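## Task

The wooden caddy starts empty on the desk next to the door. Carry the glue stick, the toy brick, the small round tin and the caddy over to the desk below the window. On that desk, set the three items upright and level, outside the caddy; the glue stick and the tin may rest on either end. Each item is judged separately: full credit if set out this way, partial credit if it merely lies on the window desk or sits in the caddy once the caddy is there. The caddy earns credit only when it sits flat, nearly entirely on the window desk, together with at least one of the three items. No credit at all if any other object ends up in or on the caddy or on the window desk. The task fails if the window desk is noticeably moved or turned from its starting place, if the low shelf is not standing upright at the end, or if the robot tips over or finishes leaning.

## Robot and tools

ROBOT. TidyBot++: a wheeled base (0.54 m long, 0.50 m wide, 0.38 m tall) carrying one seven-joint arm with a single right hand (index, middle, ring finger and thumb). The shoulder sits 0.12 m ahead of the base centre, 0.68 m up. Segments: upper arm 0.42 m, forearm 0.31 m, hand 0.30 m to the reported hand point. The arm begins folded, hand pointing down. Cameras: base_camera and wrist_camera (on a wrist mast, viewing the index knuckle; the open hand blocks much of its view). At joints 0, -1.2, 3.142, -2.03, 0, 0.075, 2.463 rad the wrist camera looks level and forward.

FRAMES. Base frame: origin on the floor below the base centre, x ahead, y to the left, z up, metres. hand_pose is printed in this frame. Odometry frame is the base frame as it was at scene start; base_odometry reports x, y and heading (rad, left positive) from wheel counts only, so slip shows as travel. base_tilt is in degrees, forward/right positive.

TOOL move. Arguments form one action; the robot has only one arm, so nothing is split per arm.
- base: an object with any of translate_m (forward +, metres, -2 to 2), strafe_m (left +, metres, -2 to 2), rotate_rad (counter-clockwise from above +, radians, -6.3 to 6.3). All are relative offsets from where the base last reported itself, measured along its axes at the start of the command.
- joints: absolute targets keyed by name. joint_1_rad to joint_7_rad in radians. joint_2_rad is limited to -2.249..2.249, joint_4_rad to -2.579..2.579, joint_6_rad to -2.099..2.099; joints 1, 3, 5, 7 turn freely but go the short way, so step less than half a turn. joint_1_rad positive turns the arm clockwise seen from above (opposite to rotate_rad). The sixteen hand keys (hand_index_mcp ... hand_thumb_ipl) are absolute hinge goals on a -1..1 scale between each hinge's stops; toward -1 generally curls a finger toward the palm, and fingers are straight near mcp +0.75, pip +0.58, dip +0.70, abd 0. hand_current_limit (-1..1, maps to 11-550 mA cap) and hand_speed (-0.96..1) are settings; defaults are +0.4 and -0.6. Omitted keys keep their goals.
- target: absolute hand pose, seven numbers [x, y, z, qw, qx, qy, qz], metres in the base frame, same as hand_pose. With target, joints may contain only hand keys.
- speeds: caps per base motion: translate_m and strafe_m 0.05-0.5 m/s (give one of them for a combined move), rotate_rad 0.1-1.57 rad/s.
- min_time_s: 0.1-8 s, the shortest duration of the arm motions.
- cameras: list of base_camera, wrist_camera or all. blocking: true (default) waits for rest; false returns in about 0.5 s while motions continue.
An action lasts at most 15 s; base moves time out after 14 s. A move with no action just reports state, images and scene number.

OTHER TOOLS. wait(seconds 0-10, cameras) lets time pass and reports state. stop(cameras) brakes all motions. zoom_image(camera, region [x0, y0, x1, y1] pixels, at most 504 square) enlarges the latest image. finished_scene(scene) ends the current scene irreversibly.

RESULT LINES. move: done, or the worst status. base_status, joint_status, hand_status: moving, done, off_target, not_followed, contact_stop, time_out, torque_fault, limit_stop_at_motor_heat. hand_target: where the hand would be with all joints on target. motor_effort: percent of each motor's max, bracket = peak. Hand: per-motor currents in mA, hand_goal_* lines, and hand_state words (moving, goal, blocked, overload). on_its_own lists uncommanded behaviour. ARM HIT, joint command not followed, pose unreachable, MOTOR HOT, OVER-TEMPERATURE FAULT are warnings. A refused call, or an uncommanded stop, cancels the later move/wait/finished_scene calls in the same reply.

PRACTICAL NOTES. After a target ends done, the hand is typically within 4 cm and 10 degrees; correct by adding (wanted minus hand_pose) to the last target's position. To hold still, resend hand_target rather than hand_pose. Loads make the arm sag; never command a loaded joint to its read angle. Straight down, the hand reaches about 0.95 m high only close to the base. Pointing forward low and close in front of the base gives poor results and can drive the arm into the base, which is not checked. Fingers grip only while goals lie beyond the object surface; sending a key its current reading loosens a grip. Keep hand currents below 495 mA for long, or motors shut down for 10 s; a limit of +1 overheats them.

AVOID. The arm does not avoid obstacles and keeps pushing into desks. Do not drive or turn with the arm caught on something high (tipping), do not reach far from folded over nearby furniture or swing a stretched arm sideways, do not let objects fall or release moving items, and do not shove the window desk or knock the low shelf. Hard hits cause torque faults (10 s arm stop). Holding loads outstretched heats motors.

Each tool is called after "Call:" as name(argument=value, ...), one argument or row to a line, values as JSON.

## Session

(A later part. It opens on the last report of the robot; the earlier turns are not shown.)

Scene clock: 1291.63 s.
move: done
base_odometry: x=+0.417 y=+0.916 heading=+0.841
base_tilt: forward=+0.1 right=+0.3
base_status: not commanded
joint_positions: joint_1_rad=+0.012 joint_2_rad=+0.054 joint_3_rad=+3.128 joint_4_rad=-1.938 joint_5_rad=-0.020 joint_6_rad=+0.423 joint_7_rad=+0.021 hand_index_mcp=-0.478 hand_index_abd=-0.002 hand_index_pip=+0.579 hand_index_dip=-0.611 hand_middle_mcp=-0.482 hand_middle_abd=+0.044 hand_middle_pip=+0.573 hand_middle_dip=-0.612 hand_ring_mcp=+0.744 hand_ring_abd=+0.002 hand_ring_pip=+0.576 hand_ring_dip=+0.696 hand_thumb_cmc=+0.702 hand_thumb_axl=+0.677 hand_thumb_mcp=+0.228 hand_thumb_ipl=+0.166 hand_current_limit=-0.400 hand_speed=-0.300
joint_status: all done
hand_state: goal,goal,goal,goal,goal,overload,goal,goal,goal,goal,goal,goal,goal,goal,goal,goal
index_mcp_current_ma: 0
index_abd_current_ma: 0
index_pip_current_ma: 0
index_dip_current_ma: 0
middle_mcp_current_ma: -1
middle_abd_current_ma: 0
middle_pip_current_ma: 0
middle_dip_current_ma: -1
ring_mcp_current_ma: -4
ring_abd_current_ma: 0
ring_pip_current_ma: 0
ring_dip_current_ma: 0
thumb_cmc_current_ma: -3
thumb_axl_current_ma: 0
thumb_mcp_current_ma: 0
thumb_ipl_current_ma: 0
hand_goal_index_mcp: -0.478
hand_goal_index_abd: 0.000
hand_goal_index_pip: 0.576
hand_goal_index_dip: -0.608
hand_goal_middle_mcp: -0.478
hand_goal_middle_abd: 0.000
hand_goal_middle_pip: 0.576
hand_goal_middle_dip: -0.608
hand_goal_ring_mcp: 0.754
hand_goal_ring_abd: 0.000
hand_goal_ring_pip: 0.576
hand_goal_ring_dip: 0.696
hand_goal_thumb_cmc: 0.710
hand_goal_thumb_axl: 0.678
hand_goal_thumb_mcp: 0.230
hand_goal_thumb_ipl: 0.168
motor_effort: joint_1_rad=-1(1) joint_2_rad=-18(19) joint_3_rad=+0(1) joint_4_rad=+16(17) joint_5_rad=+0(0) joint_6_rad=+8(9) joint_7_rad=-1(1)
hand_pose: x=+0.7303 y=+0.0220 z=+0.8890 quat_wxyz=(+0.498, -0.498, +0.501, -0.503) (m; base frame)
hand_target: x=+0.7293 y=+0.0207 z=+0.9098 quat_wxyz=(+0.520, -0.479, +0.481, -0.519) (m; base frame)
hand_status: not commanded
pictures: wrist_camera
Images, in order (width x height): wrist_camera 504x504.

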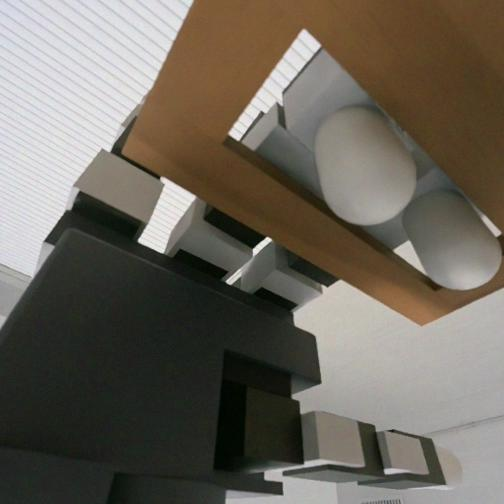

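Call:
move(
  joints={"joint_2_rad": 0.032},
  min_time_s=1,
)

Scene clock: 1293.70 s.
move: done
base_odometry: x=+0.417 y=+0.916 heading=+0.841
base_tilt: forward=+0.1 right=+0.3
base_status: not commanded
joint_positions: joint_1_rad=+0.012 joint_2_rad=+0.048 joint_3_rad=+3.128 joint_4_rad=-1.938 joint_5_rad=-0.020 joint_6_rad=+0.423 joint_7_rad=+0.021 hand_index_mcp=-0.478 hand_index_abd=-0.002 hand_index_pip=+0.579 hand_index_dip=-0.611 hand_middle_mcp=-0.481 hand_middle_abd=+0.044 hand_middle_pip=+0.573 hand_middle_dip=-0.611 hand_ring_mcp=+0.744 hand_ring_abd=+0.002 hand_ring_pip=+0.576 hand_ring_dip=+0.696 hand_thumb_cmc=+0.702 hand_thumb_axl=+0.677 hand_thumb_mcp=+0.228 hand_thumb_ipl=+0.166 hand_current_limit=-0.400 hand_speed=-0.300
joint_status: all done
hand_state: goal,goal,goal,goal,goal,overload,goal,goal,goal,goal,goal,goal,goal,goal,goal,goal
index_mcp_current_ma: 0
index_abd_current_ma: 0
index_pip_current_ma: 0
index_dip_current_ma: 0
middle_mcp_current_ma: -1
middle_abd_current_ma: 0
middle_pip_current_ma: 0
middle_dip_current_ma: 0
ring_mcp_current_ma: -4
ring_abd_current_ma: 0
ring_pip_current_ma: 0
ring_dip_current_ma: 0
thumb_cmc_current_ma: -3
thumb_axl_current_ma: 0
thumb_mcp_current_ma: 0
thumb_ipl_current_ma: 0
hand_goal_index_mcp: -0.478
hand_goal_index_abd: 0.000
hand_goal_index_pip: 0.576
hand_goal_index_dip: -0.608
hand_goal_middle_mcp: -0.478
hand_goal_middle_abd: 0.000
hand_goal_middle_pip: 0.576
hand_goal_middle_dip: -0.608
hand_goal_ring_mcp: 0.754
hand_goal_ring_abd: 0.000
hand_goal_ring_pip: 0.576
hand_goal_ring_dip: 0.696
hand_goal_thumb_cmc: 0.710
hand_goal_thumb_axl: 0.678
hand_goal_thumb_mcp: 0.230
hand_goal_thumb_ipl: 0.168
motor_effort: joint_1_rad=-1(1) joint_2_rad=-18(19) joint_3_rad=+0(1) joint_4_rad=+17(17) joint_5_rad=+0(0) joint_6_rad=+9(9) joint_7_rad=-1(1)
hand_pose: x=+0.7288 y=+0.0220 z=+0.8925 quat_wxyz=(+0.500, -0.497, +0.500, -0.504) (m; base frame)
hand_target: x=+0.7270 y=+0.0208 z=+0.9159 quat_wxyz=(+0.522, -0.477, +0.478, -0.521) (m; base frame)
hand_status: not commanded
pictures: none

Call:
move(
  base={"translate_m": 0.03},
  speeds={"translate_m": 0.06},
  cameras=["wrist_camera"],
)

Scene clock: 1295.73 s.
move: done
base_odometry: x=+0.437 y=+0.938 heading=+0.842
base_tilt: forward=+0.1 right=+0.3
base_status: done
joint_positions: joint_1_rad=+0.012 joint_2_rad=+0.040 joint_3_rad=+3.128 joint_4_rad=-1.941 joint_5_rad=-0.020 joint_6_rad=+0.423 joint_7_rad=+0.021 hand_index_mcp=-0.478 hand_index_abd=-0.002 hand_index_pip=+0.578 hand_index_dip=-0.611 hand_middle_mcp=-0.481 hand_middle_abd=+0.044 hand_middle_pip=+0.574 hand_middle_dip=-0.611 hand_ring_mcp=+0.744 hand_ring_abd=+0.002 hand_ring_pip=+0.576 hand_ring_dip=+0.696 hand_thumb_cmc=+0.702 hand_thumb_axl=+0.677 hand_thumb_mcp=+0.228 hand_thumb_ipl=+0.166 hand_current_limit=-0.400 hand_speed=-0.300
joint_status: not commanded
hand_state: goal,goal,goal,goal,goal,overload,goal,goal,goal,goal,goal,goal,goal,goal,goal,goal
index_mcp_current_ma: 0
index_abd_current_ma: 0
index_pip_current_ma: 0
index_dip_current_ma: 0
middle_mcp_current_ma: 0
middle_abd_current_ma: 0
middle_pip_current_ma: 0
middle_dip_current_ma: 0
ring_mcp_current_ma: -4
ring_abd_current_ma: 0
ring_pip_current_ma: 0
ring_dip_current_ma: 0
thumb_cmc_current_ma: -3
thumb_axl_current_ma: 0
thumb_mcp_current_ma: 0
thumb_ipl_current_ma: 0
hand_goal_index_mcp: -0.478
hand_goal_index_abd: 0.000
hand_goal_index_pip: 0.576
hand_goal_index_dip: -0.608
hand_goal_middle_mcp: -0.478
hand_goal_middle_abd: 0.000
hand_goal_middle_pip: 0.576
hand_goal_middle_dip: -0.608
hand_goal_ring_mcp: 0.754
hand_goal_ring_abd: 0.000
hand_goal_ring_pip: 0.576
hand_goal_ring_dip: 0.696
hand_goal_thumb_cmc: 0.710
hand_goal_thumb_axl: 0.678
hand_goal_thumb_mcp: 0.230
hand_goal_thumb_ipl: 0.168
motor_effort: joint_1_rad=-1(1) joint_2_rad=-17(21) joint_3_rad=+0(1) joint_4_rad=+16(18) joint_5_rad=+0(1) joint_6_rad=+8(9) joint_7_rad=-1(1)
hand_pose: x=+0.7268 y=+0.0220 z=+0.8958 quat_wxyz=(+0.501, -0.495, +0.498, -0.505) (m; base frame)
hand_target: x=+0.7270 y=+0.0208 z=+0.9159 quat_wxyz=(+0.522, -0.477, +0.478, -0.521) (m; base frame)
hand_status: not commanded
pictures: wrist_camera
Images, in order (width x height): wrist_camera 504x504.

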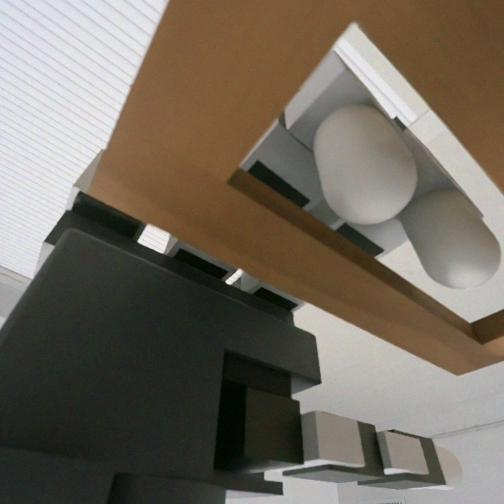

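Call:
move(
  base={"translate_m": 0.015},
  speeds={"translate_m": 0.06},
  cameras=["wrist_camera"],
)

Scene clock: 1297.80 s.
move: done
base_odometry: x=+0.447 y=+0.950 heading=+0.842
base_tilt: forward=+0.1 right=+0.3
base_status: done
joint_positions: joint_1_rad=+0.012 joint_2_rad=+0.036 joint_3_rad=+3.128 joint_4_rad=-1.942 joint_5_rad=-0.020 joint_6_rad=+0.423 joint_7_rad=+0.021 hand_index_mcp=-0.478 hand_index_abd=-0.002 hand_index_pip=+0.578 hand_index_dip=-0.611 hand_middle_mcp=-0.480 hand_middle_abd=+0.044 hand_middle_pip=+0.574 hand_middle_dip=-0.611 hand_ring_mcp=+0.744 hand_ring_abd=+0.002 hand_ring_pip=+0.576 hand_ring_dip=+0.696 hand_thumb_cmc=+0.702 hand_thumb_axl=+0.677 hand_thumb_mcp=+0.228 hand_thumb_ipl=+0.166 hand_current_limit=-0.400 hand_speed=-0.300
joint_status: not commanded
hand_state: goal,goal,goal,goal,goal,overload,goal,goal,goal,goal,goal,goal,goal,goal,goal,goal
index_mcp_current_ma: 0
index_abd_current_ma: 0
index_pip_current_ma: 0
index_dip_current_ma: 0
middle_mcp_current_ma: 0
middle_abd_current_ma: 0
middle_pip_current_ma: 0
middle_dip_current_ma: 0
ring_mcp_current_ma: -4
ring_abd_current_ma: 0
ring_pip_current_ma: 0
ring_dip_current_ma: 0
thumb_cmc_current_ma: -3
thumb_axl_current_ma: 0
thumb_mcp_current_ma: 0
thumb_ipl_current_ma: 0
hand_goal_index_mcp: -0.478
hand_goal_index_abd: 0.000
hand_goal_index_pip: 0.576
hand_goal_index_dip: -0.608
hand_goal_middle_mcp: -0.478
hand_goal_middle_abd: 0.000
hand_goal_middle_pip: 0.576
hand_goal_middle_dip: -0.608
hand_goal_ring_mcp: 0.754
hand_goal_ring_abd: 0.000
hand_goal_ring_pip: 0.576
hand_goal_ring_dip: 0.696
hand_goal_thumb_cmc: 0.710
hand_goal_thumb_axl: 0.678
hand_goal_thumb_mcp: 0.230
hand_goal_thumb_ipl: 0.168
motor_effort: joint_1_rad=-1(1) joint_2_rad=-18(20) joint_3_rad=+1(1) joint_4_rad=+17(17) joint_5_rad=+0(0) joint_6_rad=+9(9) joint_7_rad=+0(1)
hand_pose: x=+0.7257 y=+0.0220 z=+0.8976 quat_wxyz=(+0.502, -0.495, +0.497, -0.506) (m; base frame)
hand_target: x=+0.7270 y=+0.0208 z=+0.9159 quat_wxyz=(+0.522, -0.477, +0.478, -0.521) (m; base frame)
hand_status: not commanded
pictures: wrist_camera
Images, in order (width x height): wrist_camera 504x504.

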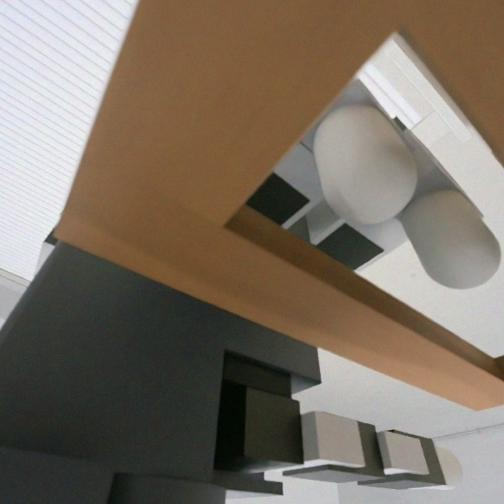

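Call:
move(
  joints={"joint_2_rad": 0.018, "joint_4_rad": -1.725, "joint_6_rad": 0.11},
  min_time_s=2.5,
  cameras=["wrist_camera"],
)

Scene clock: 1302.50 s.
move: done
base_odometry: x=+0.447 y=+0.950 heading=+0.842
base_tilt: forward=+0.1 right=+0.3
base_status: not commanded
joint_positions: joint_1_rad=+0.012 joint_2_rad=+0.033 joint_3_rad=+3.128 joint_4_rad=-1.740 joint_5_rad=-0.020 joint_6_rad=+0.204 joint_7_rad=+0.021 hand_index_mcp=-0.478 hand_index_abd=-0.002 hand_index_pip=+0.578 hand_index_dip=-0.611 hand_middle_mcp=-0.480 hand_middle_abd=+0.044 hand_middle_pip=+0.574 hand_middle_dip=-0.611 hand_ring_mcp=+0.744 hand_ring_abd=+0.002 hand_ring_pip=+0.576 hand_ring_dip=+0.696 hand_thumb_cmc=+0.702 hand_thumb_axl=+0.677 hand_thumb_mcp=+0.228 hand_thumb_ipl=+0.166 hand_current_limit=-0.400 hand_speed=-0.300
joint_status: all done
hand_state: goal,goal,goal,goal,goal,overload,goal,goal,goal,goal,goal,goal,goal,goal,goal,goal
index_mcp_current_ma: 0
index_abd_current_ma: 0
index_pip_current_ma: 0
index_dip_current_ma: 0
middle_mcp_current_ma: 0
middle_abd_current_ma: 0
middle_pip_current_ma: 0
middle_dip_current_ma: 0
ring_mcp_current_ma: -4
ring_abd_current_ma: 0
ring_pip_current_ma: 0
ring_dip_current_ma: 0
thumb_cmc_current_ma: -3
thumb_axl_current_ma: 0
thumb_mcp_current_ma: 0
thumb_ipl_current_ma: 0
hand_goal_index_mcp: -0.478
hand_goal_index_abd: 0.000
hand_goal_index_pip: 0.576
hand_goal_index_dip: -0.608
hand_goal_middle_mcp: -0.478
hand_goal_middle_abd: 0.000
hand_goal_middle_pip: 0.576
hand_goal_middle_dip: -0.608
hand_goal_ring_mcp: 0.754
hand_goal_ring_abd: 0.000
hand_goal_ring_pip: 0.576
hand_goal_ring_dip: 0.696
hand_goal_thumb_cmc: 0.710
hand_goal_thumb_axl: 0.678
hand_goal_thumb_mcp: 0.230
hand_goal_thumb_ipl: 0.168
motor_effort: joint_1_rad=-1(1) joint_2_rad=-18(19) joint_3_rad=+0(1) joint_4_rad=+18(19) joint_5_rad=+0(0) joint_6_rad=+9(10) joint_7_rad=-1(1)
hand_pose: x=+0.7425 y=+0.0234 z=+0.9547 quat_wxyz=(+0.500, -0.499, +0.500, -0.501) (m; base frame)
hand_target: x=+0.7319 y=+0.0183 z=+0.9451 quat_wxyz=(+0.482, -0.513, +0.518, -0.486) (m; base frame)
hand_status: not commanded
pictures: wrist_camera
Images, in order (width x height): wrist_camera 504x504.

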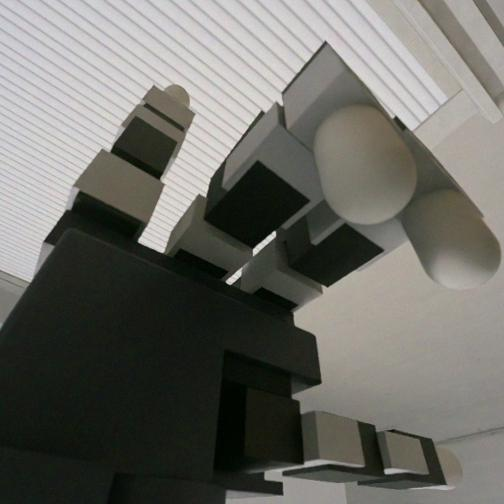

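Call:
move(
  joints={"joint_2_rad": -0.08, "joint_4_rad": -1.65, "joint_6_rad": -0.05},
  min_time_s=1.5,
)

Call:
move(
  base={"translate_m": -0.4},
  joints={"joint_1_rad": -0.1, "joint_2_rad": -0.45, "joint_4_rad": -1.8, "joint_6_rad": -0.4, "joint_7_rad": 2.46, "hand_index_mcp": 0.754, "hand_middle_mcp": 0.754, "hand_index_dip": 0.696, "hand_middle_dip": 0.696, "hand_speed": 0.3, "hand_current_limit": 0.4},
  cameras=["wrist_camera"],
)

Scene clock: 1306.37 s.
move: done
base_odometry: x=+0.447 y=+0.950 heading=+0.842
base_tilt: forward=+0.1 right=+0.3
base_status: not commanded
joint_positions: joint_1_rad=+0.012 joint_2_rad=-0.068 joint_3_rad=+3.128 joint_4_rad=-1.665 joint_5_rad=-0.020 joint_6_rad=+0.043 joint_7_rad=+0.021 hand_index_mcp=-0.478 hand_index_abd=-0.002 hand_index_pip=+0.578 hand_index_dip=-0.611 hand_middle_mcp=-0.480 hand_middle_abd=+0.044 hand_middle_pip=+0.574 hand_middle_dip=-0.611 hand_ring_mcp=+0.744 hand_ring_abd=+0.002 hand_ring_pip=+0.576 hand_ring_dip=+0.696 hand_thumb_cmc=+0.702 hand_thumb_axl=+0.677 hand_thumb_mcp=+0.228 hand_thumb_ipl=+0.166 hand_current_limit=-0.400 hand_speed=-0.300
joint_status: all done
hand_state: goal,goal,goal,goal,goal,overload,goal,goal,goal,goal,goal,goal,goal,goal,goal,goal
index_mcp_current_ma: 0
index_abd_current_ma: 0
index_pip_current_ma: 0
index_dip_current_ma: 0
middle_mcp_current_ma: 0
middle_abd_current_ma: 0
middle_pip_current_ma: 0
middle_dip_current_ma: 0
ring_mcp_current_ma: -4
ring_abd_current_ma: 0
ring_pip_current_ma: 0
ring_dip_current_ma: 0
thumb_cmc_current_ma: -3
thumb_axl_current_ma: 0
thumb_mcp_current_ma: 0
thumb_ipl_current_ma: 0
hand_goal_index_mcp: -0.478
hand_goal_index_abd: 0.000
hand_goal_index_pip: 0.576
hand_goal_index_dip: -0.608
hand_goal_middle_mcp: -0.478
hand_goal_middle_abd: 0.000
hand_goal_middle_pip: 0.576
hand_goal_middle_dip: -0.608
hand_goal_ring_mcp: 0.754
hand_goal_ring_abd: 0.000
hand_goal_ring_pip: 0.576
hand_goal_ring_dip: 0.696
hand_goal_thumb_cmc: 0.710
hand_goal_thumb_axl: 0.678
hand_goal_thumb_mcp: 0.230
hand_goal_thumb_ipl: 0.168
motor_effort: joint_1_rad=-1(1) joint_2_rad=-16(20) joint_3_rad=+0(1) joint_4_rad=+18(19) joint_5_rad=+0(0) joint_6_rad=+8(10) joint_7_rad=-1(1)
hand_pose: x=+0.7073 y=+0.0248 z=+1.0139 quat_wxyz=(+0.504, -0.496, +0.495, -0.505) (m; base frame)
hand_target: x=+0.6968 y=+0.0180 z=+1.0017 quat_wxyz=(+0.484, -0.509, +0.515, -0.491) (m; base frame)
hand_status: not commanded
pictures: none

Scene clock: 1309.27 s.
move: done
base_odometry: x=+0.180 y=+0.651 heading=+0.842
base_tilt: forward=+0.1 right=+0.3
base_status: done
joint_positions: joint_1_rad=-0.076 joint_2_rad=-0.442 joint_3_rad=+3.129 joint_4_rad=-1.780 joint_5_rad=-0.020 joint_6_rad=-0.307 joint_7_rad=+2.416 hand_index_mcp=+0.758 hand_index_abd=+0.002 hand_index_pip=+0.576 hand_index_dip=+0.693 hand_middle_mcp=+0.758 hand_middle_abd=+0.168 hand_middle_pip=+0.575 hand_middle_dip=+0.693 hand_ring_mcp=+0.760 hand_ring_abd=+0.002 hand_ring_pip=+0.576 hand_ring_dip=+0.696 hand_thumb_cmc=+0.714 hand_thumb_axl=+0.677 hand_thumb_mcp=+0.228 hand_thumb_ipl=+0.166 hand_current_limit=+0.400 hand_speed=+0.300
joint_status: all done
hand_state: goal,goal,goal,goal,goal,overload,goal,goal,goal,goal,goal,goal,goal,goal,goal,goal
index_mcp_current_ma: 1
index_abd_current_ma: 0
index_pip_current_ma: 0
index_dip_current_ma: 0
middle_mcp_current_ma: 1
middle_abd_current_ma: 0
middle_pip_current_ma: 0
middle_dip_current_ma: 0
ring_mcp_current_ma: 2
ring_abd_current_ma: 0
ring_pip_current_ma: 0
ring_dip_current_ma: 0
thumb_cmc_current_ma: 1
thumb_axl_current_ma: 0
thumb_mcp_current_ma: 0
thumb_ipl_current_ma: 0
hand_goal_index_mcp: 0.754
hand_goal_index_abd: 0.000
hand_goal_index_pip: 0.576
hand_goal_index_dip: 0.696
hand_goal_middle_mcp: 0.754
hand_goal_middle_abd: 0.000
hand_goal_middle_pip: 0.576
hand_goal_middle_dip: 0.696
hand_goal_ring_mcp: 0.754
hand_goal_ring_abd: 0.000
hand_goal_ring_pip: 0.576
hand_goal_ring_dip: 0.696
hand_goal_thumb_cmc: 0.710
hand_goal_thumb_axl: 0.678
hand_goal_thumb_mcp: 0.230
hand_goal_thumb_ipl: 0.168
motor_effort: joint_1_rad=-1(3) joint_2_rad=-4(21) joint_3_rad=+1(3) joint_4_rad=+18(19) joint_5_rad=+0(1) joint_6_rad=+9(10) joint_7_rad=-1(2)
hand_pose: x=+0.5538 y=-0.0308 z=+1.1593 quat_wxyz=(-0.245, -0.656, -0.327, -0.634) (m; base frame)
hand_target: x=+0.5531 y=-0.0213 z=+1.1284 quat_wxyz=(-0.253, -0.671, -0.373, -0.589) (m; base frame)
hand_status: not commanded
pictures: wrist_camera
Images, in order (width x height): wrist_camera 504x504.

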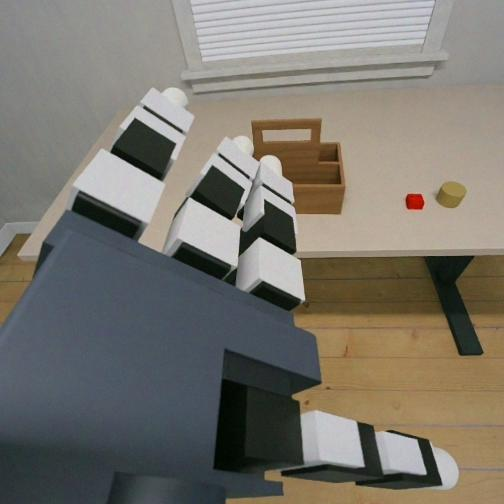

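Call:
move(
  joints={"joint_1_rad": -0.35},
  base={"rotate_rad": -0.45},
  cameras=["wrist_camera"],
)

Scene clock: 1311.60 s.
move: done
base_odometry: x=+0.180 y=+0.651 heading=+0.393
base_tilt: forward=+0.1 right=+0.3
base_status: done
joint_positions: joint_1_rad=-0.325 joint_2_rad=-0.442 joint_3_rad=+3.129 joint_4_rad=-1.780 joint_5_rad=-0.020 joint_6_rad=-0.307 joint_7_rad=+2.417 hand_index_mcp=+0.758 hand_index_abd=+0.002 hand_index_pip=+0.576 hand_index_dip=+0.693 hand_middle_mcp=+0.759 hand_middle_abd=+0.169 hand_middle_pip=+0.575 hand_middle_dip=+0.693 hand_ring_mcp=+0.760 hand_ring_abd=+0.002 hand_ring_pip=+0.576 hand_ring_dip=+0.696 hand_thumb_cmc=+0.715 hand_thumb_axl=+0.677 hand_thumb_mcp=+0.228 hand_thumb_ipl=+0.166 hand_current_limit=+0.400 hand_speed=+0.300
joint_status: all done
hand_state: goal,goal,goal,goal,goal,overload,goal,goal,goal,goal,goal,goal,goal,goal,goal,goal
index_mcp_current_ma: 1
index_abd_current_ma: 0
index_pip_current_ma: 0
index_dip_current_ma: 0
middle_mcp_current_ma: 1
middle_abd_current_ma: 0
middle_pip_current_ma: 0
middle_dip_current_ma: 0
ring_mcp_current_ma: 2
ring_abd_current_ma: 0
ring_pip_current_ma: 0
ring_dip_current_ma: 0
thumb_cmc_current_ma: 1
thumb_axl_current_ma: 0
thumb_mcp_current_ma: 0
thumb_ipl_current_ma: 0
hand_goal_index_mcp: 0.754
hand_goal_index_abd: 0.000
hand_goal_index_pip: 0.576
hand_goal_index_dip: 0.696
hand_goal_middle_mcp: 0.754
hand_goal_middle_abd: 0.000
hand_goal_middle_pip: 0.576
hand_goal_middle_dip: 0.696
hand_goal_ring_mcp: 0.754
hand_goal_ring_abd: 0.000
hand_goal_ring_pip: 0.576
hand_goal_ring_dip: 0.696
hand_goal_thumb_cmc: 0.710
hand_goal_thumb_axl: 0.678
hand_goal_thumb_mcp: 0.230
hand_goal_thumb_ipl: 0.168
motor_effort: joint_1_rad=-1(2) joint_2_rad=-5(5) joint_3_rad=+1(2) joint_4_rad=+18(18) joint_5_rad=+0(1) joint_6_rad=+8(9) joint_7_rad=-1(1)
hand_pose: x=+0.5480 y=+0.0776 z=+1.1594 quat_wxyz=(-0.165, -0.610, -0.406, -0.660) (m; base frame)
hand_target: x=+0.5449 y=+0.0868 z=+1.1284 quat_wxyz=(-0.178, -0.619, -0.454, -0.616) (m; base frame)
hand_status: not commanded
pictures: wrist_camera
Images, in order (width x height): wrist_camera 504x504.

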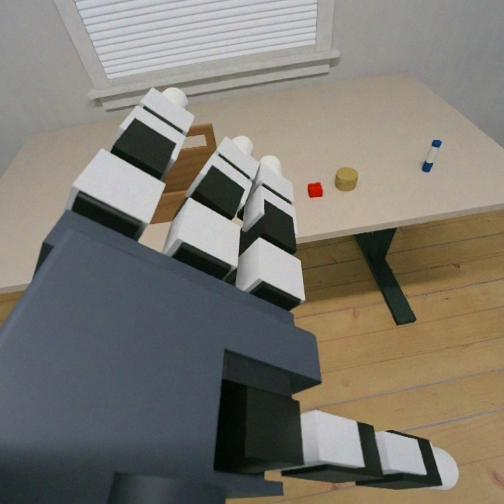

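All items are standing. Finishing scene 1.

Call:
finished_scene(
  scene=1,
)

The scene is finished: the task was done.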